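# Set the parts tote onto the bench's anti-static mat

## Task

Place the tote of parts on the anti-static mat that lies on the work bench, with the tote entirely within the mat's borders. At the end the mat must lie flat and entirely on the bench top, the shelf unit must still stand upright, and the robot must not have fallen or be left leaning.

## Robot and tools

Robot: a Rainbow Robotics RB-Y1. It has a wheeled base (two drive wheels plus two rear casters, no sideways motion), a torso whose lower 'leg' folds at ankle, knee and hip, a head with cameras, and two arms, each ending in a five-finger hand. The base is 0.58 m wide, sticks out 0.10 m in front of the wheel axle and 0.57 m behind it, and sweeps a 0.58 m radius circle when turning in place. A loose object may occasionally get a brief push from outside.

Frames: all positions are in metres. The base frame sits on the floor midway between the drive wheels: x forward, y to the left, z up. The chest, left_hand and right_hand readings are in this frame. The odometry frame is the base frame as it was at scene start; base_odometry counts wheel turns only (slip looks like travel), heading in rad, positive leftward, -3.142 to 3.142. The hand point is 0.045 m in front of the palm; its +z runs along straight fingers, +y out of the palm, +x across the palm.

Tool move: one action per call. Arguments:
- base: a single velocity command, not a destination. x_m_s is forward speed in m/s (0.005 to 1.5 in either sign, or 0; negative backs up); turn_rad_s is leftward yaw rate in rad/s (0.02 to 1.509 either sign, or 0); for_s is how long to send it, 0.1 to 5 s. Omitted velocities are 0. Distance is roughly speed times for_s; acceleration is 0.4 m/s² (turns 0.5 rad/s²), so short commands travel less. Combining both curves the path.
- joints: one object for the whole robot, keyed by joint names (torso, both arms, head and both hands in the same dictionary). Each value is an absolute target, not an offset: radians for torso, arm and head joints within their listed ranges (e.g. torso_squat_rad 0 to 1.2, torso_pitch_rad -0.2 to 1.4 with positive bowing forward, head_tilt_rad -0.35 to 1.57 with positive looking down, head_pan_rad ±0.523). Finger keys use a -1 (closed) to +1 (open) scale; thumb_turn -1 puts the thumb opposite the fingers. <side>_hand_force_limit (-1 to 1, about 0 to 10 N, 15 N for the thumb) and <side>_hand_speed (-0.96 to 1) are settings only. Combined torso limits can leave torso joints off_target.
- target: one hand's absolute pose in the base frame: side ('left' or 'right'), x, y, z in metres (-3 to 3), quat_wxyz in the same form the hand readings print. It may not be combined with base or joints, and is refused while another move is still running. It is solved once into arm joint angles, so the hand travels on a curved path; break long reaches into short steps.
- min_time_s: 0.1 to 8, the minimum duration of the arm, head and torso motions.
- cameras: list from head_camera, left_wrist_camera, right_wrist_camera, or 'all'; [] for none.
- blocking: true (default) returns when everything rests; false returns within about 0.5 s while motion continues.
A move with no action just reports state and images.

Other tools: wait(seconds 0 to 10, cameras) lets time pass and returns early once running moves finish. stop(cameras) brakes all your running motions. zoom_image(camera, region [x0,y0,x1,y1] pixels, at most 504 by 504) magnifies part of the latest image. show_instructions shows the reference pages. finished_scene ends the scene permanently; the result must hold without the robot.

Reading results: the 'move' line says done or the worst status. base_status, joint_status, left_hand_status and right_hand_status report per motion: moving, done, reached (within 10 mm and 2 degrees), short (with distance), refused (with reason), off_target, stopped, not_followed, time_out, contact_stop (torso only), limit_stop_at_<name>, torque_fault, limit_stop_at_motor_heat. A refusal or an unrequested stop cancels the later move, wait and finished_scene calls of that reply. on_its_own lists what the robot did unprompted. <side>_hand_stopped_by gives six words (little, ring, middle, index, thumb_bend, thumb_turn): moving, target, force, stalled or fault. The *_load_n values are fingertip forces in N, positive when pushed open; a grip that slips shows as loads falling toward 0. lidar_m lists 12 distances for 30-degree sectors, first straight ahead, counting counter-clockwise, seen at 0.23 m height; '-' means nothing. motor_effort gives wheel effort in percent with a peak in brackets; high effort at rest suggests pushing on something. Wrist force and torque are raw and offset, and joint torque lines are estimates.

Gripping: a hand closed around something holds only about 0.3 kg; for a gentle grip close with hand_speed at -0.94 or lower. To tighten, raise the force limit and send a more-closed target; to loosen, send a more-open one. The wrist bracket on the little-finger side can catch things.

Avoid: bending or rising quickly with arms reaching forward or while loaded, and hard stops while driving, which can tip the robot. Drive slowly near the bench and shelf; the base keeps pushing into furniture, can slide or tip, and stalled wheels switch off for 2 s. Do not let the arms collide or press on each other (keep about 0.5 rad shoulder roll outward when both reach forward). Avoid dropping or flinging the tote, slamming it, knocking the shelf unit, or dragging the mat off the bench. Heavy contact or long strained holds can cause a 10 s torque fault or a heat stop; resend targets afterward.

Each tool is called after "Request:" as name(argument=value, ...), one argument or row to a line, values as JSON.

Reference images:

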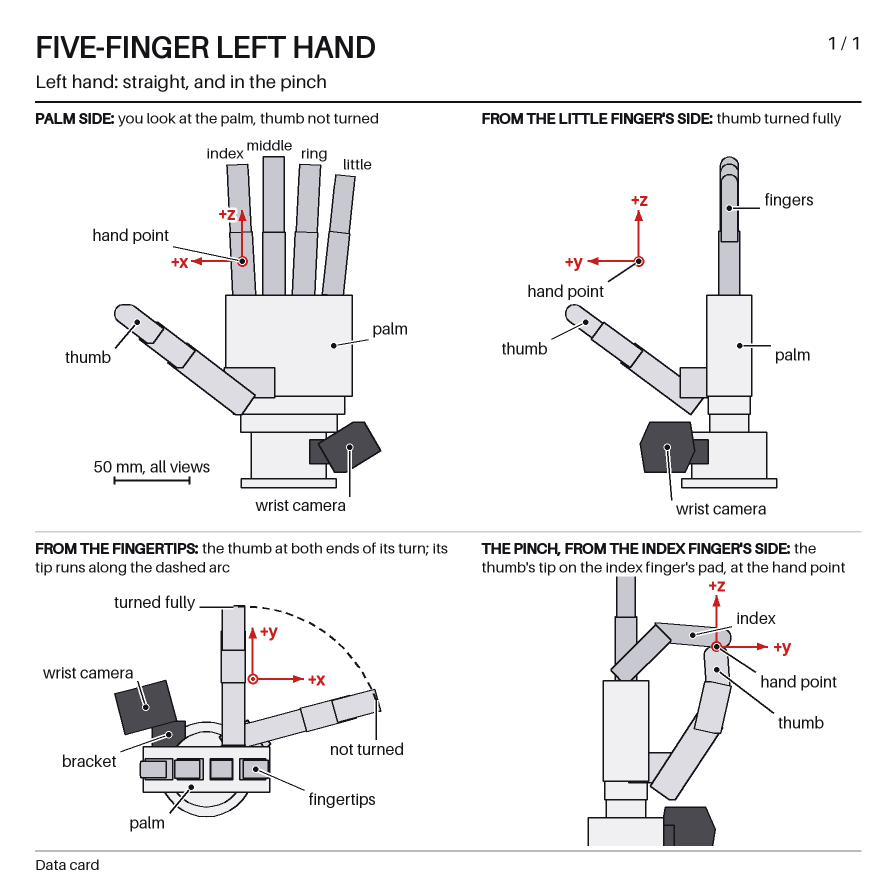

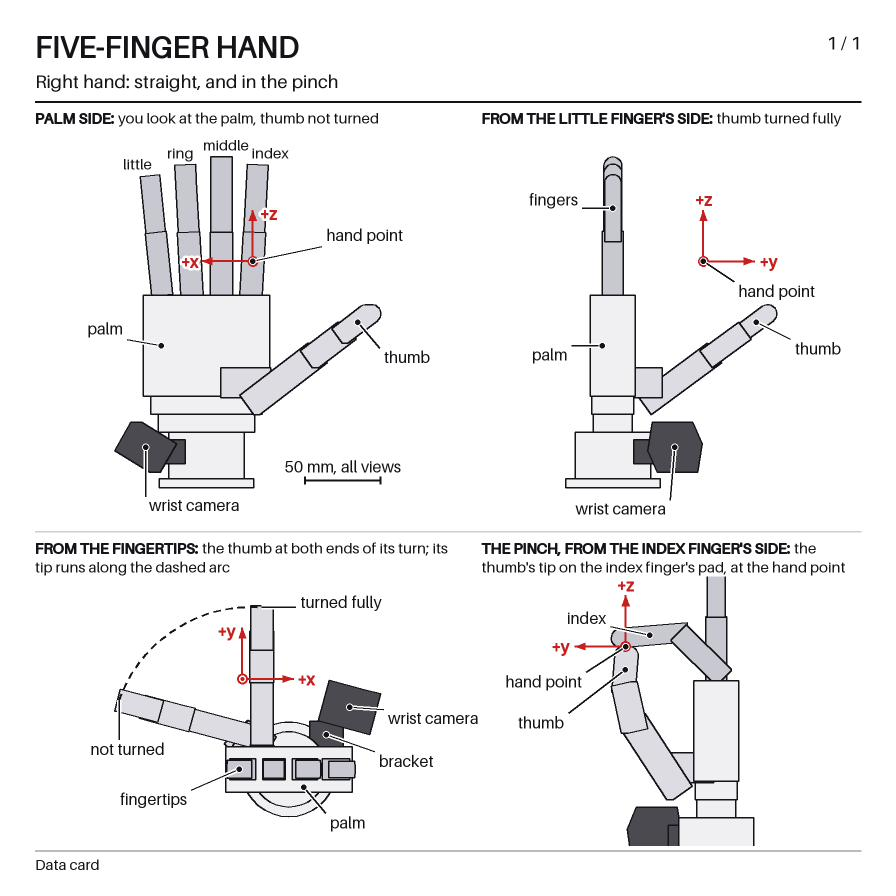

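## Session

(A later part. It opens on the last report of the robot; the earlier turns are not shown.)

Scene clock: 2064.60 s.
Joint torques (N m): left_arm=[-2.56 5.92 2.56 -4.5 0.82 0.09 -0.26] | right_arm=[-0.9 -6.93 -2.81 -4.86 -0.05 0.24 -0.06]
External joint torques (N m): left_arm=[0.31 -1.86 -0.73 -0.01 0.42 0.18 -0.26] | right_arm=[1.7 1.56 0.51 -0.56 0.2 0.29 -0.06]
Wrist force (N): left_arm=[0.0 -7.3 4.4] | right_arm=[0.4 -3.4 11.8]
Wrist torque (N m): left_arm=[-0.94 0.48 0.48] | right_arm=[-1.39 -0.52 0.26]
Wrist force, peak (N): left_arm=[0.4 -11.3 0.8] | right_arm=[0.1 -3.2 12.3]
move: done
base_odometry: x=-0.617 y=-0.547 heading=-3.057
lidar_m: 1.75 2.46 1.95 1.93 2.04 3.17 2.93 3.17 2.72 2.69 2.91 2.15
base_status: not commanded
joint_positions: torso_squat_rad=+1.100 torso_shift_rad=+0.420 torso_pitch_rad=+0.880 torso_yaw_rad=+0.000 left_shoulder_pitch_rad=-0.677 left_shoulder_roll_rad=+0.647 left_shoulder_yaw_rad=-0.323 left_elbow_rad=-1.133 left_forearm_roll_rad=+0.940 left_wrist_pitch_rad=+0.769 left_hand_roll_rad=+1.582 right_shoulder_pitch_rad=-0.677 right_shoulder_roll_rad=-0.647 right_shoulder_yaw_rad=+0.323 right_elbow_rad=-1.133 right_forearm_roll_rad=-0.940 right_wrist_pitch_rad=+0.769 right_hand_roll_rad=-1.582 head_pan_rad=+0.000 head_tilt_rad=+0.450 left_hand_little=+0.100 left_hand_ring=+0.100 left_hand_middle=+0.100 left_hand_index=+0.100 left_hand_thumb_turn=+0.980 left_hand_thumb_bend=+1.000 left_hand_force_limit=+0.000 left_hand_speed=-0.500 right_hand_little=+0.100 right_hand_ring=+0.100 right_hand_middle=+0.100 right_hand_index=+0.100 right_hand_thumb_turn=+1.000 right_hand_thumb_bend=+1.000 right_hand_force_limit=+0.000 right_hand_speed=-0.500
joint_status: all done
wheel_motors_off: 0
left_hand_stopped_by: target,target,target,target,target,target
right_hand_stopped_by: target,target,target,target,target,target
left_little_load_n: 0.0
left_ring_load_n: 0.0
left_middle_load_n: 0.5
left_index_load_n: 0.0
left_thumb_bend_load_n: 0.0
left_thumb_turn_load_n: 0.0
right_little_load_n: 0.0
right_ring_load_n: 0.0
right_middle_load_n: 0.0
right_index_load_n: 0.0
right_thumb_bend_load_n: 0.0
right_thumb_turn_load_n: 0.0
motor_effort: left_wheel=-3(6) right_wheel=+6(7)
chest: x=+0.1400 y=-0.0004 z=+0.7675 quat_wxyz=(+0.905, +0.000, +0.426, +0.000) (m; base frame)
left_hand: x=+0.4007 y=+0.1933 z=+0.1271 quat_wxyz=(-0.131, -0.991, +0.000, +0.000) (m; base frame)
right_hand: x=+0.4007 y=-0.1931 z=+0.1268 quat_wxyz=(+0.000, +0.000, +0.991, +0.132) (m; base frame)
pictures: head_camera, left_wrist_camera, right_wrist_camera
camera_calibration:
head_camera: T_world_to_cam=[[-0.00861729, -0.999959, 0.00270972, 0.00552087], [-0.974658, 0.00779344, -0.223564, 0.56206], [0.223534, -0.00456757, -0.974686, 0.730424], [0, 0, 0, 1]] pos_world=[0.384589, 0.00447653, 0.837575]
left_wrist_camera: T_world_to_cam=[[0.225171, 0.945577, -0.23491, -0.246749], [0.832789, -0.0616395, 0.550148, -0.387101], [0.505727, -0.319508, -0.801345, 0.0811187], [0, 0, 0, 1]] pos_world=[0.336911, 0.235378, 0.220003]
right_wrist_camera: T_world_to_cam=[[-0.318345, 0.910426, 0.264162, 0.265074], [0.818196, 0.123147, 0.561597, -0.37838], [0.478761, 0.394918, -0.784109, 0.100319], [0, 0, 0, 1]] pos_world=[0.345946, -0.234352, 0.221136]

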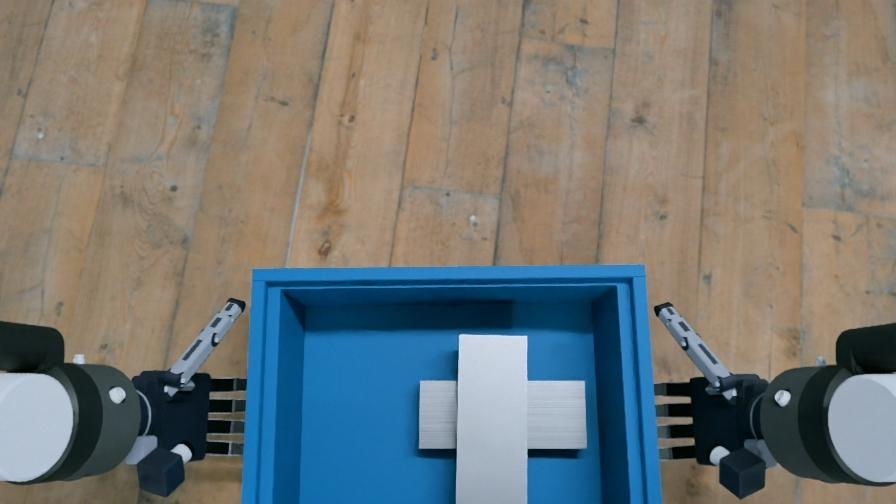

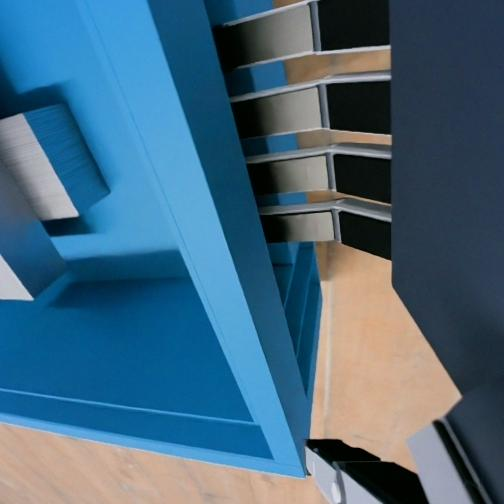

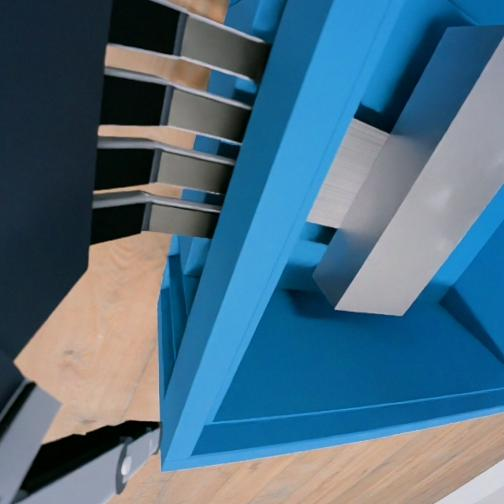

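Request:
move(
  joints={"left_hand_force_limit":-0.4,"left_hand_speed":-0.94,"right_hand_force_limit":-0.4,"right_hand_speed":-0.94},
)

Request:
move(
  joints={"left_hand_little":-0.25,"left_hand_ring":-0.25,"left_hand_middle":-0.25,"left_hand_index":-0.25,"right_hand_little":-0.25,"right_hand_ring":-0.25,"right_hand_middle":-0.25,"right_hand_index":-0.25},
  cameras=["all"],
)

Scene clock: 2072.10 s.
Joint torques (N m): left_arm=[-2.43 5.94 3.18 -4.93 0.89 0.34 -0.46] | right_arm=[-0.97 -6.75 -2.68 -4.84 -0.04 0.43 -0.07]
External joint torques (N m): left_arm=[0.44 -1.83 -0.11 -0.44 0.48 0.43 -0.46] | right_arm=[1.63 1.75 0.64 -0.55 0.21 0.49 -0.07]
Wrist force (N): left_arm=[0.4 -7.4 4.5] | right_arm=[-0.1 -3.5 12.0]
Wrist torque (N m): left_arm=[-0.98 0.40 0.53] | right_arm=[-1.42 -0.44 0.21]
Wrist force, peak (N): left_arm=[0.1 -8.0 4.7] | right_arm=[0.6 -3.4 12.3]
move: done
base_odometry: x=-0.617 y=-0.547 heading=-3.057
lidar_m: 1.74 2.45 1.96 1.93 2.04 3.17 3.00 3.16 2.72 2.69 2.91 2.15
base_status: not commanded
joint_positions: torso_squat_rad=+1.100 torso_shift_rad=+0.420 torso_pitch_rad=+0.880 torso_yaw_rad=+0.000 left_shoulder_pitch_rad=-0.677 left_shoulder_roll_rad=+0.647 left_shoulder_yaw_rad=-0.323 left_elbow_rad=-1.133 left_forearm_roll_rad=+0.940 left_wrist_pitch_rad=+0.769 left_hand_roll_rad=+1.582 right_shoulder_pitch_rad=-0.677 right_shoulder_roll_rad=-0.647 right_shoulder_yaw_rad=+0.323 right_elbow_rad=-1.133 right_forearm_roll_rad=-0.940 right_wrist_pitch_rad=+0.769 right_hand_roll_rad=-1.582 head_pan_rad=+0.000 head_tilt_rad=+0.450 left_hand_little=+0.100 left_hand_ring=+0.100 left_hand_middle=+0.100 left_hand_index=+0.100 left_hand_thumb_turn=+0.980 left_hand_thumb_bend=+1.000 left_hand_force_limit=-0.400 left_hand_speed=-0.940 right_hand_little=+0.100 right_hand_ring=+0.100 right_hand_middle=+0.100 right_hand_index=+0.100 right_hand_thumb_turn=+1.000 right_hand_thumb_bend=+1.000 right_hand_force_limit=-0.400 right_hand_speed=-0.940
joint_status: all done
wheel_motors_off: 0
left_hand_stopped_by: target,target,target,target,target,target
right_hand_stopped_by: target,target,target,target,target,target
left_little_load_n: 0.0
left_ring_load_n: 0.0
left_middle_load_n: 0.5
left_index_load_n: 0.5
left_thumb_bend_load_n: 0.0
left_thumb_turn_load_n: 0.0
right_little_load_n: 0.0
right_ring_load_n: 0.0
right_middle_load_n: 0.0
right_index_load_n: 0.0
right_thumb_bend_load_n: 0.0
right_thumb_turn_load_n: 0.0
motor_effort: left_wheel=-2(4) right_wheel=+6(6)
chest: x=+0.1400 y=-0.0004 z=+0.7675 quat_wxyz=(+0.905, +0.000, +0.426, +0.000) (m; base frame)
left_hand: x=+0.4007 y=+0.1933 z=+0.1271 quat_wxyz=(-0.131, -0.991, +0.000, +0.000) (m; base frame)
right_hand: x=+0.4007 y=-0.1931 z=+0.1268 quat_wxyz=(+0.000, +0.000, +0.991, +0.132) (m; base frame)
pictures: none

Scene clock: 2074.10 s.
Joint torques (N m): left_arm=[-2.81 6.06 3.28 -5.62 1.1 0.07 -0.21] | right_arm=[-1.77 -7.06 -2.82 -5.31 -0.75 0.3 -0.04]
External joint torques (N m): left_arm=[0.06 -1.72 -0.01 -1.13 0.69 0.17 -0.21] | right_arm=[0.81 1.43 0.49 -1.02 -0.5 0.35 -0.04]
Wrist force (N): left_arm=[0.7 -9.3 10.9] | right_arm=[-0.8 -5.5 19.1]
Wrist torque (N m): left_arm=[-0.99 0.78 0.51] | right_arm=[-1.29 -0.79 0.21]
Wrist force, peak (N): left_arm=[1.5 -9.1 11.4] | right_arm=[-1.0 -5.7 19.3]
move: off_target
base_odometry: x=-0.617 y=-0.547 heading=-3.057
lidar_m: 1.74 2.45 1.95 1.93 2.04 3.17 3.00 3.18 2.72 2.69 2.91 2.15
base_status: not commanded
joint_positions: torso_squat_rad=+1.100 torso_shift_rad=+0.420 torso_pitch_rad=+0.880 torso_yaw_rad=+0.000 left_shoulder_pitch_rad=-0.677 left_shoulder_roll_rad=+0.647 left_shoulder_yaw_rad=-0.323 left_elbow_rad=-1.133 left_forearm_roll_rad=+0.940 left_wrist_pitch_rad=+0.769 left_hand_roll_rad=+1.582 right_shoulder_pitch_rad=-0.677 right_shoulder_roll_rad=-0.647 right_shoulder_yaw_rad=+0.323 right_elbow_rad=-1.133 right_forearm_roll_rad=-0.940 right_wrist_pitch_rad=+0.769 right_hand_roll_rad=-1.582 head_pan_rad=+0.000 head_tilt_rad=+0.450 left_hand_little=-0.170 left_hand_ring=-0.141 left_hand_middle=+0.079 left_hand_index=-0.136 left_hand_thumb_turn=+0.980 left_hand_thumb_bend=+1.000 left_hand_force_limit=-0.400 left_hand_speed=-0.940 right_hand_little=-0.175 right_hand_ring=-0.147 right_hand_middle=+0.067 right_hand_index=-0.152 right_hand_thumb_turn=+1.000 right_hand_thumb_bend=+1.000 right_hand_force_limit=-0.400 right_hand_speed=-0.940
joint_status: left_hand_little off_target (ended at -0.170, target -0.250); left_hand_ring off_target (ended at -0.141, target -0.250); left_hand_middle off_target (ended at +0.079, target -0.250); left_hand_index off_target (ended at -0.136, target -0.250); right_hand_little off_target (ended at -0.175, target -0.250); right_hand_ring off_target (ended at -0.147, target -0.250); right_hand_middle off_target (ended at +0.067, target -0.250); right_hand_index off_target (ended at -0.152, target -0.250)
wheel_motors_off: 0
left_hand_stopped_by: force,force,force,force,target,target
right_hand_stopped_by: force,force,force,force,target,target
left_little_load_n: 3.0
left_ring_load_n: 4.0
left_middle_load_n: 1.0
left_index_load_n: 2.5
left_thumb_bend_load_n: 0.0
left_thumb_turn_load_n: 0.0
right_little_load_n: 4.0
right_ring_load_n: 3.0
right_middle_load_n: 0.5
right_index_load_n: 3.0
right_thumb_bend_load_n: 0.0
right_thumb_turn_load_n: 0.0
motor_effort: left_wheel=-3(4) right_wheel=+5(7)
chest: x=+0.1400 y=-0.0004 z=+0.7675 quat_wxyz=(+0.905, +0.000, +0.426, +0.000) (m; base frame)
left_hand: x=+0.4005 y=+0.1934 z=+0.1269 quat_wxyz=(-0.131, -0.991, +0.000, +0.000) (m; base frame)
right_hand: x=+0.4004 y=-0.1932 z=+0.1267 quat_wxyz=(+0.000, +0.000, +0.991, +0.132) (m; base frame)
pictures: head_camera, left_wrist_camera, right_wrist_camera
camera_calibration:
head_camera: T_world_to_cam=[[-0.00863886, -0.999959, 0.00280821, 0.00544747], [-0.97468, 0.00779289, -0.22347, 0.562086], [0.223438, -0.00466763, -0.974707, 0.730456], [0, 0, 0, 1]] pos_world=[0.384689, 0.00447647, 0.837575]
left_wrist_camera: T_world_to_cam=[[0.2249, 0.94565, -0.234873, -0.246777], [0.832983, -0.0615329, 0.549866, -0.386987], [0.505529, -0.31931, -0.801549, 0.0811867], [0, 0, 0, 1]] pos_world=[0.336812, 0.235476, 0.219905]
right_wrist_camera: T_world_to_cam=[[-0.318224, 0.910497, 0.26406, 0.265184], [0.818421, 0.123274, 0.56124, -0.378144], [0.478455, 0.394713, -0.784399, 0.100371], [0, 0, 0, 1]] pos_world=[0.345846, -0.234452, 0.220935]

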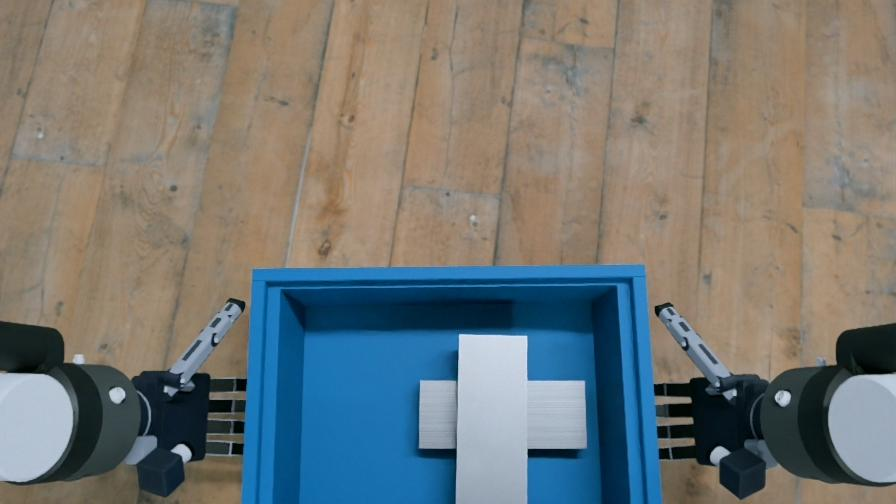

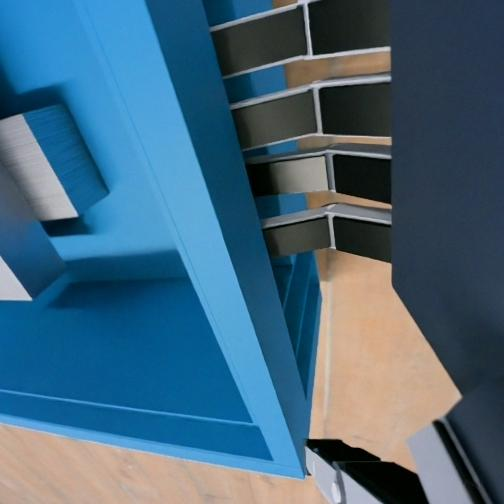

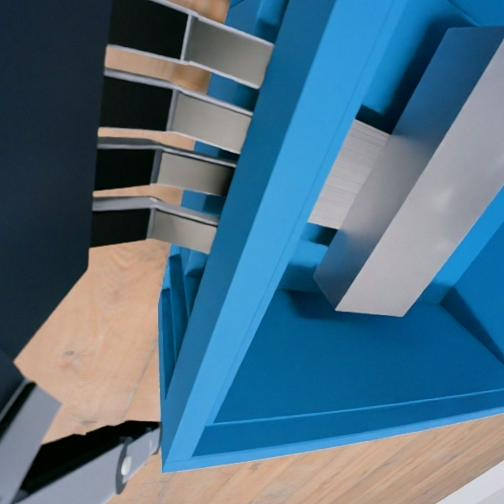

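Request:
move(
  joints={"left_hand_force_limit":0.0,"right_hand_force_limit":0.0,"left_hand_middle":-0.16,"right_hand_middle":-0.16},
)

Request:
move(
  joints={"torso_squat_rad":1.07,"torso_shift_rad":0.412,"torso_pitch_rad":0.88},
  min_time_s=2,
  cameras=["all"],
)

Scene clock: 2079.70 s.
Joint torques (N m): left_arm=[-3.08 6.03 2.96 -6.29 1.42 0.21 -0.42] | right_arm=[-2.17 -6.93 -2.84 -6.03 -1.15 0.26 0.01]
External joint torques (N m): left_arm=[-0.22 -1.74 -0.32 -1.8 1.01 0.3 -0.42] | right_arm=[0.42 1.57 0.48 -1.74 -0.91 0.31 0.01]
Wrist force (N): left_arm=[0.8 -10.9 10.6] | right_arm=[-0.8 -7.5 18.7]
Wrist torque (N m): left_arm=[-0.86 0.74 0.54] | right_arm=[-1.27 -0.74 0.17]
Wrist force, peak (N): left_arm=[0.7 -11.2 11.4] | right_arm=[-0.7 -5.5 19.7]
move: off_target
base_odometry: x=-0.617 y=-0.547 heading=-3.057
lidar_m: 1.74 2.45 1.95 1.93 2.04 3.18 2.93 3.18 2.72 2.69 2.92 2.15
base_status: not commanded
joint_positions: torso_squat_rad=+1.100 torso_shift_rad=+0.420 torso_pitch_rad=+0.880 torso_yaw_rad=+0.000 left_shoulder_pitch_rad=-0.677 left_shoulder_roll_rad=+0.647 left_shoulder_yaw_rad=-0.323 left_elbow_rad=-1.133 left_forearm_roll_rad=+0.940 left_wrist_pitch_rad=+0.769 left_hand_roll_rad=+1.582 right_shoulder_pitch_rad=-0.677 right_shoulder_roll_rad=-0.647 right_shoulder_yaw_rad=+0.323 right_elbow_rad=-1.133 right_forearm_roll_rad=-0.940 right_wrist_pitch_rad=+0.769 right_hand_roll_rad=-1.582 head_pan_rad=+0.000 head_tilt_rad=+0.450 left_hand_little=-0.170 left_hand_ring=-0.141 left_hand_middle=+0.052 left_hand_index=-0.136 left_hand_thumb_turn=+0.980 left_hand_thumb_bend=+1.000 left_hand_force_limit=+0.000 left_hand_speed=-0.940 right_hand_little=-0.175 right_hand_ring=-0.147 right_hand_middle=+0.041 right_hand_index=-0.152 right_hand_thumb_turn=+1.000 right_hand_thumb_bend=+1.000 right_hand_force_limit=+0.000 right_hand_speed=-0.940
joint_status: left_hand_middle off_target (ended at +0.052, target -0.160); right_hand_middle off_target (ended at +0.041, target -0.160); the others done
wheel_motors_off: 0
left_hand_stopped_by: force,force,force,force,target,target
right_hand_stopped_by: force,force,force,force,target,target
left_little_load_n: 2.0
left_ring_load_n: 3.0
left_middle_load_n: 4.5
left_index_load_n: 1.5
left_thumb_bend_load_n: 0.0
left_thumb_turn_load_n: 0.0
right_little_load_n: 3.0
right_ring_load_n: 2.0
right_middle_load_n: 4.5
right_index_load_n: 2.0
right_thumb_bend_load_n: 0.0
right_thumb_turn_load_n: 0.0
motor_effort: left_wheel=-3(4) right_wheel=+6(6)
chest: x=+0.1400 y=-0.0004 z=+0.7675 quat_wxyz=(+0.905, +0.000, +0.426, +0.000) (m; base frame)
left_hand: x=+0.4004 y=+0.1935 z=+0.1269 quat_wxyz=(-0.131, -0.991, +0.000, +0.000) (m; base frame)
right_hand: x=+0.4003 y=-0.1933 z=+0.1266 quat_wxyz=(+0.000, +0.000, +0.991, +0.132) (m; base frame)
pictures: none

Scene clock: 2082.00 s.
Joint torques (N m): left_arm=[-3.76 6.59 2.92 -6.64 1.37 0.19 -0.16] | right_arm=[-3.27 -6.89 -3.33 -6.93 -1.3 0.35 -0.02]
External joint torques (N m): left_arm=[-0.93 -1.18 -0.36 -2.16 0.97 0.28 -0.16] | right_arm=[-0.72 1.6 -0.02 -2.65 -1.05 0.4 -0.03]
Wrist force (N): left_arm=[-0.1 -9.7 15.5] | right_arm=[-0.2 -7.0 26.0]
Wrist torque (N m): left_arm=[-0.91 0.76 0.52] | right_arm=[-1.19 -0.87 0.21]
Wrist force, peak (N): left_arm=[0.1 -9.7 15.9] | right_arm=[0.0 -7.4 26.6]
move: done
base_odometry: x=-0.617 y=-0.547 heading=-3.057
lidar_m: 1.74 2.45 1.95 1.93 2.03 3.17 3.00 3.17 2.72 2.69 2.90 2.16
base_status: not commanded
joint_positions: torso_squat_rad=+1.070 torso_shift_rad=+0.412 torso_pitch_rad=+0.881 torso_yaw_rad=+0.000 left_shoulder_pitch_rad=-0.677 left_shoulder_roll_rad=+0.647 left_shoulder_yaw_rad=-0.323 left_elbow_rad=-1.132 left_forearm_roll_rad=+0.940 left_wrist_pitch_rad=+0.769 left_hand_roll_rad=+1.582 right_shoulder_pitch_rad=-0.677 right_shoulder_roll_rad=-0.647 right_shoulder_yaw_rad=+0.323 right_elbow_rad=-1.132 right_forearm_roll_rad=-0.940 right_wrist_pitch_rad=+0.769 right_hand_roll_rad=-1.582 head_pan_rad=+0.000 head_tilt_rad=+0.450 left_hand_little=-0.170 left_hand_ring=-0.141 left_hand_middle=+0.052 left_hand_index=-0.136 left_hand_thumb_turn=+0.980 left_hand_thumb_bend=+1.000 left_hand_force_limit=+0.000 left_hand_speed=-0.940 right_hand_little=-0.175 right_hand_ring=-0.147 right_hand_middle=+0.041 right_hand_index=-0.152 right_hand_thumb_turn=+1.000 right_hand_thumb_bend=+1.000 right_hand_force_limit=+0.000 right_hand_speed=-0.940
joint_status: all done
wheel_motors_off: 0
left_hand_stopped_by: force,force,force,force,target,target
right_hand_stopped_by: force,force,force,force,target,target
left_little_load_n: 3.0
left_ring_load_n: 5.0
left_middle_load_n: 4.0
left_index_load_n: 5.5
left_thumb_bend_load_n: 0.0
left_thumb_turn_load_n: 0.0
right_little_load_n: 5.0
right_ring_load_n: 4.5
right_middle_load_n: 3.5
right_index_load_n: 6.5
right_thumb_bend_load_n: 0.0
right_thumb_turn_load_n: 0.0
motor_effort: left_wheel=-1(5) right_wheel=+3(6)
chest: x=+0.1454 y=-0.0004 z=+0.7853 quat_wxyz=(+0.905, +0.000, +0.426, +0.000) (m; base frame)
left_hand: x=+0.4051 y=+0.1935 z=+0.1444 quat_wxyz=(-0.131, -0.991, +0.000, +0.001) (m; base frame)
right_hand: x=+0.4048 y=-0.1934 z=+0.1441 quat_wxyz=(-0.001, +0.000, +0.991, +0.131) (m; base frame)
pictures: head_camera, left_wrist_camera, right_wrist_camera
camera_calibration:
head_camera: T_world_to_cam=[[-0.00863672, -0.999959, 0.00281523, 0.00543787], [-0.974864, 0.00779309, -0.222666, 0.570667], [0.222635, -0.00466757, -0.974891, 0.746874], [0, 0, 0, 1]] pos_world=[0.390089, 0.00447647, 0.855173]
left_wrist_camera: T_world_to_cam=[[0.224488, 0.945717, -0.234999, -0.243638], [0.833698, -0.0615325, 0.548781, -0.400567], [0.504531, -0.319114, -0.802256, 0.0934151], [0, 0, 0, 1]] pos_world=[0.341515, 0.235575, 0.237512]
right_wrist_camera: T_world_to_cam=[[-0.317864, 0.910584, 0.264196, 0.261949], [0.81931, 0.123559, 0.559879, -0.391555], [0.477173, 0.394423, -0.785325, 0.112583], [0, 0, 0, 1]] pos_world=[0.350348, -0.234551, 0.238432]

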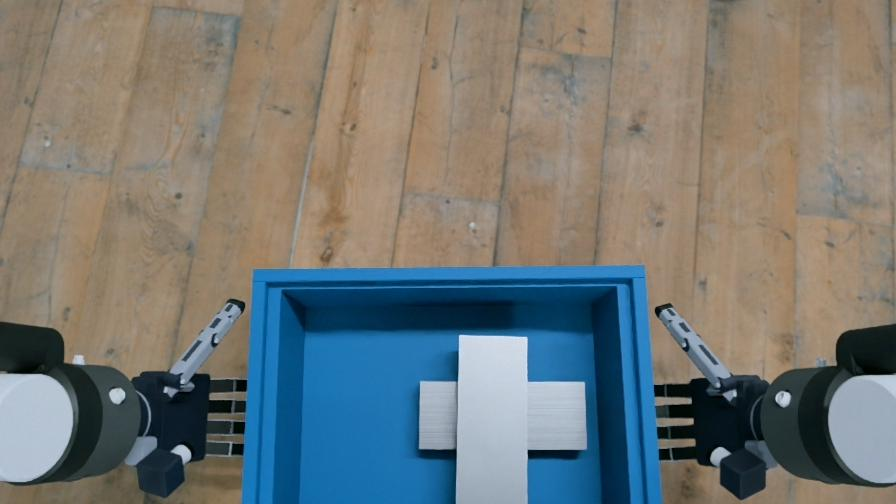

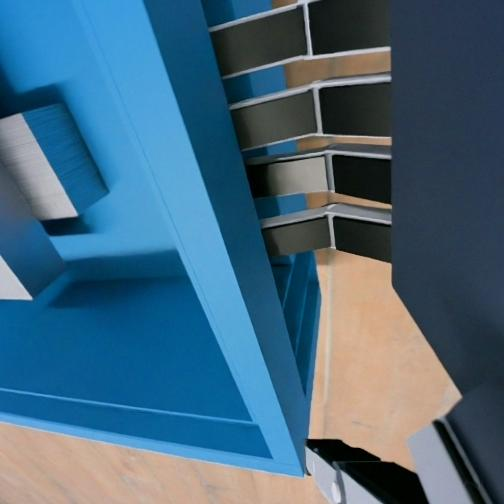

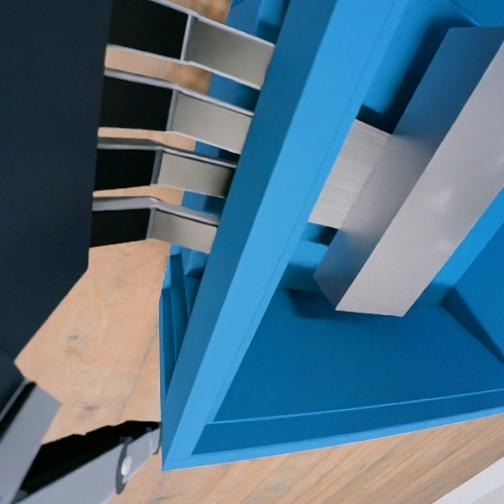

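Request:
move(
  joints={"torso_squat_rad":0.7,"torso_shift_rad":0.312,"torso_pitch_rad":0.88},
  min_time_s=4,
  cameras=["head_camera"],
)

Request:
move(
  joints={"torso_squat_rad":0.0,"torso_shift_rad":0.12,"torso_pitch_rad":0.88},
  min_time_s=6,
  cameras=["all"],
)

Scene clock: 2092.90 s.
Joint torques (N m): left_arm=[-3.88 6.4 3.09 -6.85 1.33 0.21 -0.31] | right_arm=[-3.31 -7.04 -3.41 -7.37 -1.41 0.28 0.07]
External joint torques (N m): left_arm=[-1.05 -1.37 -0.19 -2.37 0.92 0.3 -0.31] | right_arm=[-0.76 1.44 -0.11 -3.09 -1.16 0.33 0.07]
Wrist force (N): left_arm=[0.2 -9.2 15.4] | right_arm=[-0.1 -7.4 25.9]
Wrist torque (N m): left_arm=[-0.88 0.71 0.49] | right_arm=[-1.27 -0.91 0.23]
Wrist force, peak (N): left_arm=[-0.3 -9.4 16.1] | right_arm=[-0.4 -7.0 26.7]
move: done
base_odometry: x=-0.617 y=-0.547 heading=-3.057
lidar_m: 0.26 0.27 1.95 1.93 2.04 3.16 3.00 3.17 2.72 2.69 2.90 0.27
base_status: not commanded
joint_positions: torso_squat_rad=+0.700 torso_shift_rad=+0.312 torso_pitch_rad=+0.881 torso_yaw_rad=+0.000 left_shoulder_pitch_rad=-0.677 left_shoulder_roll_rad=+0.647 left_shoulder_yaw_rad=-0.323 left_elbow_rad=-1.132 left_forearm_roll_rad=+0.940 left_wrist_pitch_rad=+0.769 left_hand_roll_rad=+1.582 right_shoulder_pitch_rad=-0.677 right_shoulder_roll_rad=-0.647 right_shoulder_yaw_rad=+0.323 right_elbow_rad=-1.132 right_forearm_roll_rad=-0.940 right_wrist_pitch_rad=+0.769 right_hand_roll_rad=-1.582 head_pan_rad=+0.000 head_tilt_rad=+0.450 left_hand_little=-0.170 left_hand_ring=-0.141 left_hand_middle=+0.052 left_hand_index=-0.136 left_hand_thumb_turn=+0.980 left_hand_thumb_bend=+1.000 left_hand_force_limit=+0.000 left_hand_speed=-0.940 right_hand_little=-0.175 right_hand_ring=-0.147 right_hand_middle=+0.041 right_hand_index=-0.152 right_hand_thumb_turn=+1.000 right_hand_thumb_bend=+1.000 right_hand_force_limit=+0.000 right_hand_speed=-0.940
joint_status: all done
wheel_motors_off: 0
left_hand_stopped_by: force,force,force,force,target,target
right_hand_stopped_by: force,force,force,force,target,target
left_little_load_n: 3.0
left_ring_load_n: 5.0
left_middle_load_n: 4.0
left_index_load_n: 5.0
left_thumb_bend_load_n: -0.5
left_thumb_turn_load_n: 0.0
right_little_load_n: 5.0
right_ring_load_n: 4.5
right_middle_load_n: 3.5
right_index_load_n: 6.5
right_thumb_bend_load_n: 0.0
right_thumb_turn_load_n: 0.0
motor_effort: left_wheel=-3(5) right_wheel=+4(7)
chest: x=+0.1753 y=-0.0004 z=+0.9869 quat_wxyz=(+0.905, +0.000, +0.426, +0.000) (m; base frame)
left_hand: x=+0.4349 y=+0.1934 z=+0.3460 quat_wxyz=(-0.131, -0.991, +0.000, +0.001) (m; base frame)
right_hand: x=+0.4346 y=-0.1935 z=+0.3456 quat_wxyz=(-0.001, +0.000, +0.991, +0.131) (m; base frame)
pictures: head_camera
camera_calibration:
head_camera: T_world_to_cam=[[-0.00863648, -0.999959, 0.00281528, 0.00502869], [-0.974864, 0.00779284, -0.222666, 0.644683], [0.222635, -0.00466756, -0.974891, 0.936657], [0, 0, 0, 1]] pos_world=[0.419989, 0.00437647, 1.05667]

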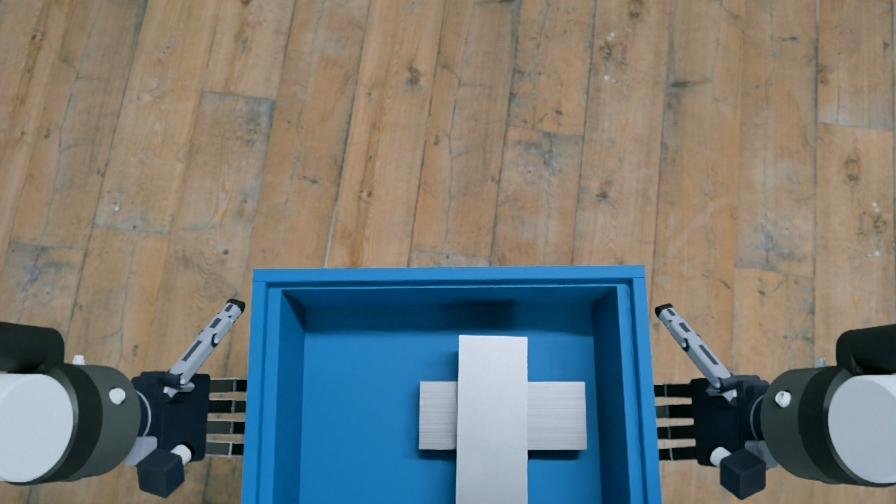

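Scene clock: 2099.20 s.
Joint torques (N m): left_arm=[-3.83 6.85 2.59 -6.83 1.51 0.13 -0.25] | right_arm=[-3.52 -7.12 -3.46 -7.15 -1.44 0.27 0.07]
External joint torques (N m): left_arm=[-0.99 -0.92 -0.69 -2.35 1.1 0.22 -0.25] | right_arm=[-0.97 1.37 -0.16 -2.87 -1.19 0.32 0.07]
Wrist force (N): left_arm=[0.3 -9.5 15.5] | right_arm=[-0.6 -7.2 26.3]
Wrist torque (N m): left_arm=[-0.90 0.71 0.53] | right_arm=[-1.26 -0.83 0.21]
Wrist force, peak (N): left_arm=[0.6 -9.4 16.2] | right_arm=[-0.6 -6.7 26.8]
move: done
base_odometry: x=-0.617 y=-0.547 heading=-3.057
lidar_m: 1.74 2.45 1.94 1.93 2.04 3.18 3.00 3.18 2.72 2.69 2.89 2.15
base_status: not commanded
joint_positions: torso_squat_rad=+0.000 torso_shift_rad=+0.120 torso_pitch_rad=+0.881 torso_yaw_rad=+0.000 left_shoulder_pitch_rad=-0.677 left_shoulder_roll_rad=+0.647 left_shoulder_yaw_rad=-0.323 left_elbow_rad=-1.132 left_forearm_roll_rad=+0.940 left_wrist_pitch_rad=+0.769 left_hand_roll_rad=+1.582 right_shoulder_pitch_rad=-0.677 right_shoulder_roll_rad=-0.647 right_shoulder_yaw_rad=+0.323 right_elbow_rad=-1.132 right_forearm_roll_rad=-0.940 right_wrist_pitch_rad=+0.769 right_hand_roll_rad=-1.582 head_pan_rad=+0.000 head_tilt_rad=+0.450 left_hand_little=-0.170 left_hand_ring=-0.141 left_hand_middle=+0.052 left_hand_index=-0.136 left_hand_thumb_turn=+0.980 left_hand_thumb_bend=+1.000 left_hand_force_limit=+0.000 left_hand_speed=-0.940 right_hand_little=-0.175 right_hand_ring=-0.147 right_hand_middle=+0.041 right_hand_index=-0.152 right_hand_thumb_turn=+1.000 right_hand_thumb_bend=+1.000 right_hand_force_limit=+0.000 right_hand_speed=-0.940
joint_status: all done
wheel_motors_off: 0
left_hand_stopped_by: force,force,force,force,target,target
right_hand_stopped_by: force,force,force,force,target,target
left_little_load_n: 2.5
left_ring_load_n: 5.0
left_middle_load_n: 4.5
left_index_load_n: 5.0
left_thumb_bend_load_n: 0.0
left_thumb_turn_load_n: 0.5
right_little_load_n: 5.0
right_ring_load_n: 4.5
right_middle_load_n: 3.5
right_index_load_n: 6.5
right_thumb_bend_load_n: 0.0
right_thumb_turn_load_n: 0.0
motor_effort: left_wheel=-3(5) right_wheel=+2(8)
chest: x=+0.0948 y=-0.0005 z=+1.1723 quat_wxyz=(+0.905, +0.000, +0.426, +0.000) (m; base frame)
left_hand: x=+0.3544 y=+0.1933 z=+0.5314 quat_wxyz=(-0.131, -0.991, +0.000, +0.001) (m; base frame)
right_hand: x=+0.3541 y=-0.1936 z=+0.5310 quat_wxyz=(-0.001, +0.000, +0.991, +0.131) (m; base frame)
pictures: head_camera, left_wrist_camera, right_wrist_camera
camera_calibration:
head_camera: T_world_to_cam=[[-0.00863648, -0.999959, 0.00281528, 0.00371122], [-0.974864, 0.00779284, -0.222666, 0.607512], [0.222635, -0.00466756, -0.974891, 1.13542], [0, 0, 0, 1]] pos_world=[0.339489, 0.00427647, 1.24217]
left_wrist_camera: T_world_to_cam=[[0.22445, 0.94572, -0.235024, -0.141097], [0.833779, -0.0615333, 0.548659, -0.570637], [0.504416, -0.319104, -0.802332, 0.429483], [0, 0, 0, 1]] pos_world=[0.290816, 0.235375, 0.624512]
right_wrist_camera: T_world_to_cam=[[-0.317844, 0.910585, 0.264215, 0.143754], [0.819384, 0.123589, 0.559764, -0.566608], [0.477059, 0.394411, -0.785401, 0.440854], [0, 0, 0, 1]] pos_world=[0.299648, -0.234751, 0.625432]

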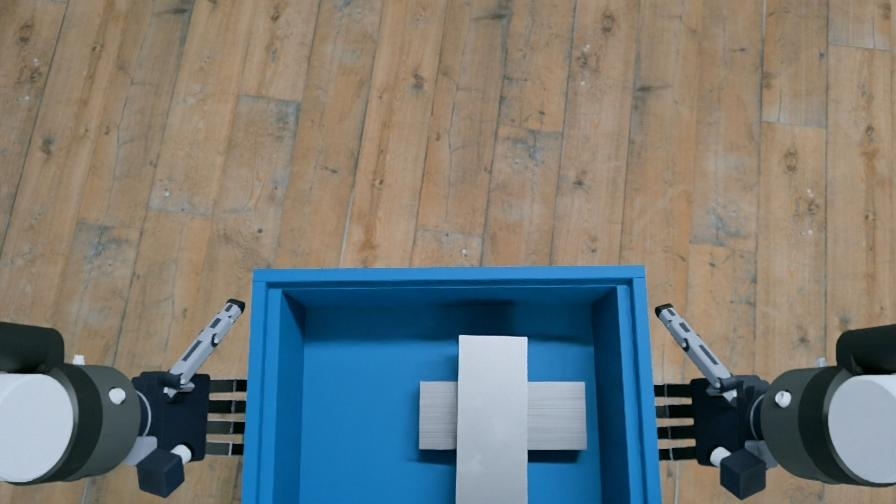

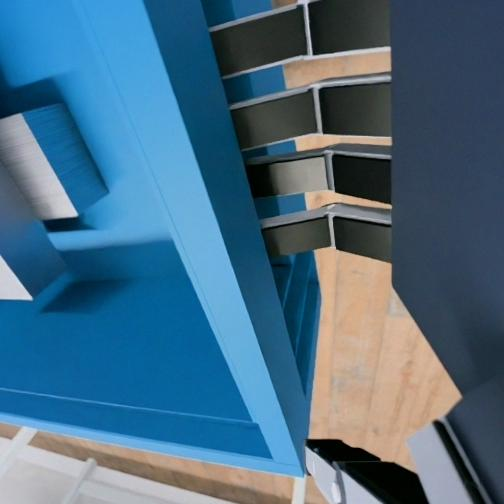

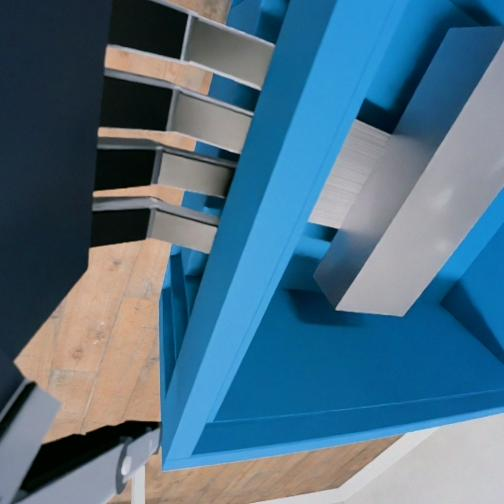

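Request:
move(
  base={"turn_rad_s":-0.25,"for_s":1.07},
)

Request:
move(
  base={"x_m_s":0.25,"for_s":4.3},
  joints={"head_tilt_rad":-0.1},
  cameras=["head_camera"],
)

Scene clock: 2114.47 s.
Joint torques (N m): left_arm=[-4.64 7.16 3.2 -7.07 1.49 0.02 -0.32] | right_arm=[-4.11 -7.29 -3.58 -7.48 -1.44 0.25 0.1]
External joint torques (N m): left_arm=[-1.8 -0.61 -0.08 -2.59 1.08 0.11 -0.32] | right_arm=[-1.56 1.2 -0.28 -3.2 -1.19 0.3 0.1]
Wrist force (N): left_arm=[0.1 -9.0 15.7] | right_arm=[0.1 -7.1 26.3]
Wrist torque (N m): left_arm=[-0.84 0.75 0.47] | right_arm=[-1.22 -0.94 0.23]
Wrist force, peak (N): left_arm=[0.5 -9.8 15.9] | right_arm=[-0.2 -7.2 26.6]
move: done
base_odometry: x=-0.617 y=-0.547 heading=+2.960
lidar_m: 1.75 2.53 2.11 1.93 1.95 2.31 2.94 3.00 2.93 2.67 2.70 2.15
base_status: done (sent for 1.07 of 1.07 s)
joint_positions: torso_squat_rad=+0.000 torso_shift_rad=+0.120 torso_pitch_rad=+0.881 torso_yaw_rad=+0.000 left_shoulder_pitch_rad=-0.677 left_shoulder_roll_rad=+0.647 left_shoulder_yaw_rad=-0.323 left_elbow_rad=-1.132 left_forearm_roll_rad=+0.940 left_wrist_pitch_rad=+0.769 left_hand_roll_rad=+1.582 right_shoulder_pitch_rad=-0.676 right_shoulder_roll_rad=-0.647 right_shoulder_yaw_rad=+0.323 right_elbow_rad=-1.132 right_forearm_roll_rad=-0.940 right_wrist_pitch_rad=+0.769 right_hand_roll_rad=-1.582 head_pan_rad=+0.000 head_tilt_rad=+0.450 left_hand_little=-0.170 left_hand_ring=-0.141 left_hand_middle=+0.052 left_hand_index=-0.136 left_hand_thumb_turn=+0.980 left_hand_thumb_bend=+1.000 left_hand_force_limit=+0.000 left_hand_speed=-0.940 right_hand_little=-0.175 right_hand_ring=-0.147 right_hand_middle=+0.041 right_hand_index=-0.152 right_hand_thumb_turn=+1.000 right_hand_thumb_bend=+1.000 right_hand_force_limit=+0.000 right_hand_speed=-0.940
joint_status: not commanded
wheel_motors_off: 0
left_hand_stopped_by: force,force,force,force,target,target
right_hand_stopped_by: force,force,force,force,target,target
left_little_load_n: 2.5
left_ring_load_n: 5.0
left_middle_load_n: 4.5
left_index_load_n: 5.5
left_thumb_bend_load_n: 0.0
left_thumb_turn_load_n: 0.0
right_little_load_n: 5.0
right_ring_load_n: 4.5
right_middle_load_n: 3.5
right_index_load_n: 6.5
right_thumb_bend_load_n: -0.5
right_thumb_turn_load_n: 0.0
motor_effort: left_wheel=+2(21) right_wheel=+0(28)
chest: x=+0.0948 y=-0.0005 z=+1.1723 quat_wxyz=(+0.905, +0.000, +0.426, +0.000) (m; base frame)
left_hand: x=+0.3543 y=+0.1933 z=+0.5313 quat_wxyz=(-0.131, -0.991, +0.000, +0.001) (m; base frame)
right_hand: x=+0.3540 y=-0.1936 z=+0.5310 quat_wxyz=(-0.001, +0.000, +0.991, +0.131) (m; base frame)
pictures: none

Scene clock: 2119.73 s.
Joint torques (N m): left_arm=[-4.99 7.72 2.92 -7.39 1.45 0.06 -0.19] | right_arm=[-4.05 -7.54 -3.91 -7.66 -1.62 0.11 0.11]
External joint torques (N m): left_arm=[-2.16 -0.04 -0.36 -2.91 1.04 0.15 -0.19] | right_arm=[-1.51 0.94 -0.6 -3.38 -1.37 0.15 0.11]
Wrist force (N): left_arm=[0.0 -9.6 15.6] | right_arm=[-0.4 -7.5 25.9]
Wrist torque (N m): left_arm=[-0.87 0.82 0.52] | right_arm=[-1.22 -0.91 0.16]
Wrist force, peak (N): left_arm=[1.0 -10.1 15.7] | right_arm=[-1.0 -8.1 26.5]
move: done
base_odometry: x=-1.674 y=-0.352 heading=+2.960
lidar_m: 1.46 0.73 1.82 2.08 2.10 2.62 4.01 4.02 2.78 2.52 1.29 1.60
base_status: done (sent for 4.3 of 4.3 s)
joint_positions: torso_squat_rad=+0.000 torso_shift_rad=+0.120 torso_pitch_rad=+0.881 torso_yaw_rad=+0.000 left_shoulder_pitch_rad=-0.677 left_shoulder_roll_rad=+0.647 left_shoulder_yaw_rad=-0.323 left_elbow_rad=-1.132 left_forearm_roll_rad=+0.940 left_wrist_pitch_rad=+0.769 left_hand_roll_rad=+1.582 right_shoulder_pitch_rad=-0.676 right_shoulder_roll_rad=-0.647 right_shoulder_yaw_rad=+0.323 right_elbow_rad=-1.132 right_forearm_roll_rad=-0.940 right_wrist_pitch_rad=+0.769 right_hand_roll_rad=-1.582 head_pan_rad=+0.000 head_tilt_rad=-0.100 left_hand_little=-0.170 left_hand_ring=-0.141 left_hand_middle=+0.052 left_hand_index=-0.135 left_hand_thumb_turn=+0.980 left_hand_thumb_bend=+1.000 left_hand_force_limit=+0.000 left_hand_speed=-0.940 right_hand_little=-0.175 right_hand_ring=-0.147 right_hand_middle=+0.041 right_hand_index=-0.152 right_hand_thumb_turn=+1.000 right_hand_thumb_bend=+1.000 right_hand_force_limit=+0.000 right_hand_speed=-0.940
joint_status: all done
wheel_motors_off: 0
left_hand_stopped_by: force,force,force,force,target,target
right_hand_stopped_by: force,force,force,force,target,target
left_little_load_n: 2.5
left_ring_load_n: 5.0
left_middle_load_n: 3.0
left_index_load_n: 6.0
left_thumb_bend_load_n: 0.0
left_thumb_turn_load_n: 0.0
right_little_load_n: 5.0
right_ring_load_n: 4.5
right_middle_load_n: 3.0
right_index_load_n: 7.5
right_thumb_bend_load_n: 0.0
right_thumb_turn_load_n: 0.0
motor_effort: left_wheel=-2(29) right_wheel=-4(25)
chest: x=+0.0948 y=-0.0005 z=+1.1723 quat_wxyz=(+0.905, +0.000, +0.426, +0.000) (m; base frame)
left_hand: x=+0.3542 y=+0.1932 z=+0.5313 quat_wxyz=(-0.131, -0.991, +0.000, +0.001) (m; base frame)
right_hand: x=+0.3540 y=-0.1936 z=+0.5309 quat_wxyz=(-0.001, +0.000, +0.991, +0.131) (m; base frame)
pictures: head_camera
camera_calibration:
head_camera: T_world_to_cam=[[-0.00932821, -0.999954, -0.00203445, 0.0100554], [-0.714754, 0.00809049, -0.699329, 1.15046], [0.699314, -0.00506936, -0.714797, 0.676312], [0, 0, 0, 1]] pos_world=[0.349431, 0.00417568, 1.28799]

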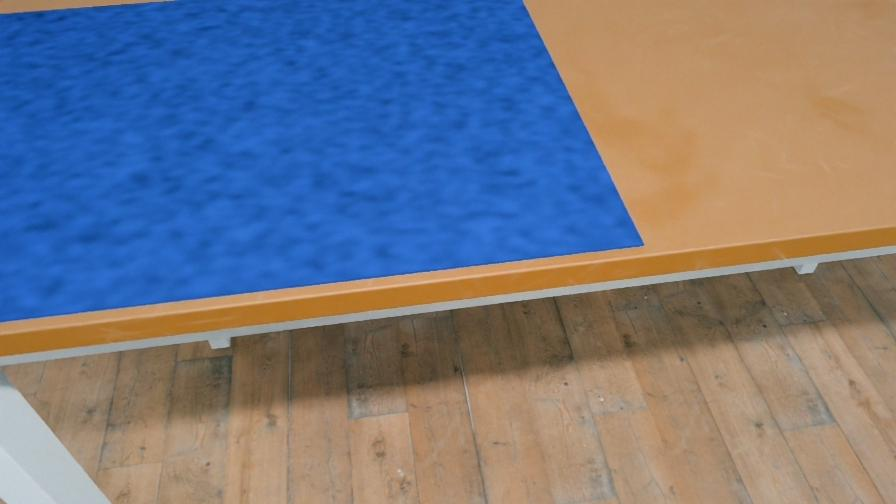

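Request:
move(
  base={"turn_rad_s":0.2,"for_s":0.68},
  cameras=["head_camera"],
)

Scene clock: 2127.93 s.
Joint torques (N m): left_arm=[-5.13 7.84 3.2 -7.29 1.54 -0.03 -0.39] | right_arm=[-4.38 -7.19 -4.2 -7.81 -1.56 0.19 0.19]
External joint torques (N m): left_arm=[-2.3 0.07 -0.08 -2.81 1.13 0.06 -0.39] | right_arm=[-1.83 1.29 -0.9 -3.53 -1.31 0.24 0.19]
Wrist force (N): left_arm=[0.2 -9.4 14.8] | right_arm=[-0.1 -7.3 26.0]
Wrist torque (N m): left_arm=[-0.78 0.71 0.54] | right_arm=[-1.24 -0.91 0.23]
Wrist force, peak (N): left_arm=[-0.2 -10.1 16.0] | right_arm=[-0.7 -7.3 26.8]
move: done
base_odometry: x=-1.674 y=-0.352 heading=+3.093
lidar_m: 1.35 0.73 2.06 2.08 2.16 2.63 3.98 3.61 2.64 2.54 1.28 1.51
base_status: done (sent for 0.67 of 0.67 s)
joint_positions: torso_squat_rad=+0.000 torso_shift_rad=+0.120 torso_pitch_rad=+0.881 torso_yaw_rad=+0.000 left_shoulder_pitch_rad=-0.677 left_shoulder_roll_rad=+0.647 left_shoulder_yaw_rad=-0.323 left_elbow_rad=-1.132 left_forearm_roll_rad=+0.940 left_wrist_pitch_rad=+0.769 left_hand_roll_rad=+1.582 right_shoulder_pitch_rad=-0.676 right_shoulder_roll_rad=-0.647 right_shoulder_yaw_rad=+0.323 right_elbow_rad=-1.132 right_forearm_roll_rad=-0.940 right_wrist_pitch_rad=+0.769 right_hand_roll_rad=-1.582 head_pan_rad=+0.000 head_tilt_rad=-0.100 left_hand_little=-0.170 left_hand_ring=-0.141 left_hand_middle=+0.052 left_hand_index=-0.135 left_hand_thumb_turn=+0.980 left_hand_thumb_bend=+1.000 left_hand_force_limit=+0.000 left_hand_speed=-0.940 right_hand_little=-0.175 right_hand_ring=-0.147 right_hand_middle=+0.041 right_hand_index=-0.152 right_hand_thumb_turn=+1.000 right_hand_thumb_bend=+1.000 right_hand_force_limit=+0.000 right_hand_speed=-0.940
joint_status: not commanded
wheel_motors_off: 0
left_hand_stopped_by: force,force,force,force,target,target
right_hand_stopped_by: force,force,force,force,target,target
left_little_load_n: 2.5
left_ring_load_n: 5.5
left_middle_load_n: 3.5
left_index_load_n: 6.0
left_thumb_bend_load_n: 0.0
left_thumb_turn_load_n: 0.0
right_little_load_n: 4.5
right_ring_load_n: 4.5
right_middle_load_n: 3.0
right_index_load_n: 7.0
right_thumb_bend_load_n: 0.0
right_thumb_turn_load_n: 0.0
motor_effort: left_wheel=-6(20) right_wheel=+1(19)
chest: x=+0.0948 y=-0.0005 z=+1.1723 quat_wxyz=(+0.905, +0.000, +0.426, +0.000) (m; base frame)
left_hand: x=+0.3542 y=+0.1932 z=+0.5313 quat_wxyz=(-0.131, -0.991, +0.000, +0.001) (m; base frame)
right_hand: x=+0.3539 y=-0.1936 z=+0.5309 quat_wxyz=(-0.001, +0.000, +0.991, +0.131) (m; base frame)
pictures: head_camera
camera_calibration:
head_camera: T_world_to_cam=[[-0.00932821, -0.999954, -0.00203445, 0.0101554], [-0.714754, 0.00809049, -0.699329, 1.15045], [0.699314, -0.00506936, -0.714797, 0.676313], [0, 0, 0, 1]] pos_world=[0.349431, 0.00427568, 1.28799]

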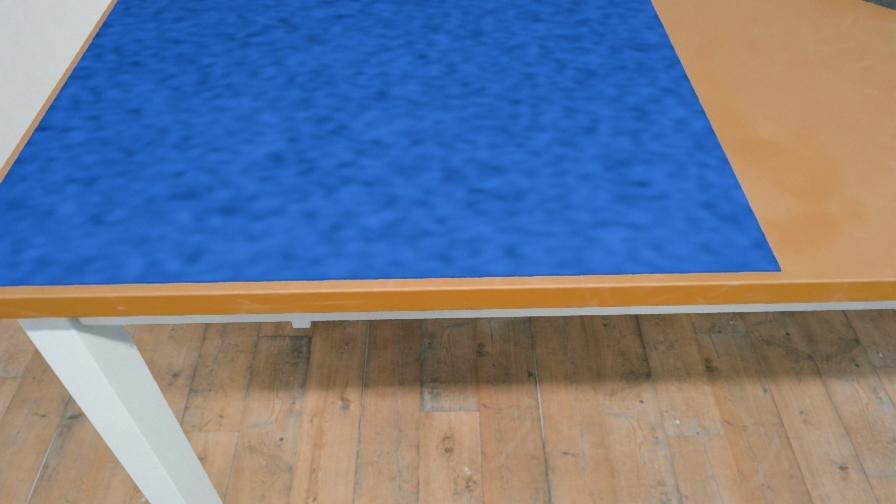

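Request:
move(
  joints={"head_tilt_rad":-0.3,"head_pan_rad":0.12},
  cameras=["head_camera"],
)

Scene clock: 2147.43 s.
Joint torques (N m): left_arm=[-5.19 7.49 3.14 -7.3 1.48 0.09 -0.14] | right_arm=[-4.22 -7.38 -3.84 -7.79 -1.56 0.27 0.03]
External joint torques (N m): left_arm=[-2.36 -0.28 -0.14 -2.82 1.07 0.18 -0.14] | right_arm=[-1.67 1.1 -0.54 -3.5 -1.31 0.32 0.03]
Wrist force (N): left_arm=[0.0 -9.7 15.6] | right_arm=[-0.4 -7.6 25.9]
Wrist torque (N m): left_arm=[-0.88 0.77 0.57] | right_arm=[-1.21 -0.85 0.19]
Wrist force, peak (N): left_arm=[0.3 -9.6 16.0] | right_arm=[-0.7 -7.8 26.5]
move: done
base_odometry: x=-1.674 y=-0.352 heading=+3.093
lidar_m: 1.35 0.74 2.05 2.08 2.15 2.63 3.99 3.61 2.64 2.54 1.29 1.52
base_status: not commanded
joint_positions: torso_squat_rad=+0.000 torso_shift_rad=+0.120 torso_pitch_rad=+0.881 torso_yaw_rad=+0.000 left_shoulder_pitch_rad=-0.677 left_shoulder_roll_rad=+0.647 left_shoulder_yaw_rad=-0.323 left_elbow_rad=-1.132 left_forearm_roll_rad=+0.940 left_wrist_pitch_rad=+0.769 left_hand_roll_rad=+1.582 right_shoulder_pitch_rad=-0.676 right_shoulder_roll_rad=-0.647 right_shoulder_yaw_rad=+0.323 right_elbow_rad=-1.132 right_forearm_roll_rad=-0.940 right_wrist_pitch_rad=+0.769 right_hand_roll_rad=-1.582 head_pan_rad=+0.120 head_tilt_rad=-0.300 left_hand_little=-0.170 left_hand_ring=-0.141 left_hand_middle=+0.052 left_hand_index=-0.135 left_hand_thumb_turn=+0.980 left_hand_thumb_bend=+1.000 left_hand_force_limit=+0.000 left_hand_speed=-0.940 right_hand_little=-0.175 right_hand_ring=-0.147 right_hand_middle=+0.041 right_hand_index=-0.152 right_hand_thumb_turn=+1.000 right_hand_thumb_bend=+1.000 right_hand_force_limit=+0.000 right_hand_speed=-0.940
joint_status: all done
wheel_motors_off: 0
left_hand_stopped_by: force,force,force,force,target,target
right_hand_stopped_by: force,force,force,force,target,target
left_little_load_n: 2.5
left_ring_load_n: 5.0
left_middle_load_n: 3.0
left_index_load_n: 6.0
left_thumb_bend_load_n: 0.0
left_thumb_turn_load_n: 0.0
right_little_load_n: 4.5
right_ring_load_n: 4.5
right_middle_load_n: 3.0
right_index_load_n: 7.0
right_thumb_bend_load_n: 0.0
right_thumb_turn_load_n: 0.0
motor_effort: left_wheel=-5(8) right_wheel=+0(3)
chest: x=+0.0948 y=-0.0005 z=+1.1723 quat_wxyz=(+0.905, +0.000, +0.426, +0.000) (m; base frame)
left_hand: x=+0.3542 y=+0.1932 z=+0.5313 quat_wxyz=(-0.131, -0.991, +0.000, +0.001) (m; base frame)
right_hand: x=+0.3539 y=-0.1936 z=+0.5309 quat_wxyz=(-0.001, +0.000, +0.991, +0.131) (m; base frame)
pictures: head_camera
camera_calibration:
head_camera: T_world_to_cam=[[0.0673792, -0.993088, -0.0961097, 0.110568], [-0.563394, 0.0416305, -0.825139, 1.27203], [0.823436, 0.109745, -0.556695, 0.440899], [0, 0, 0, 1]] pos_world=[0.346151, 0.00846221, 1.30567]

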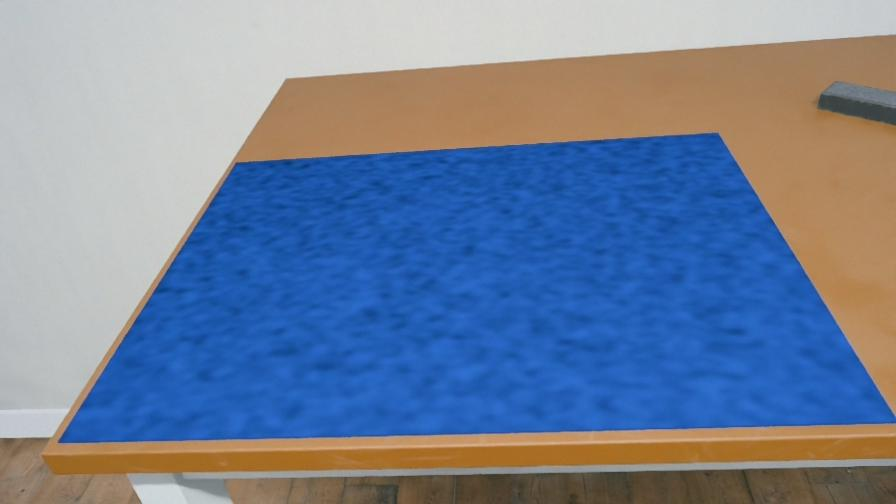

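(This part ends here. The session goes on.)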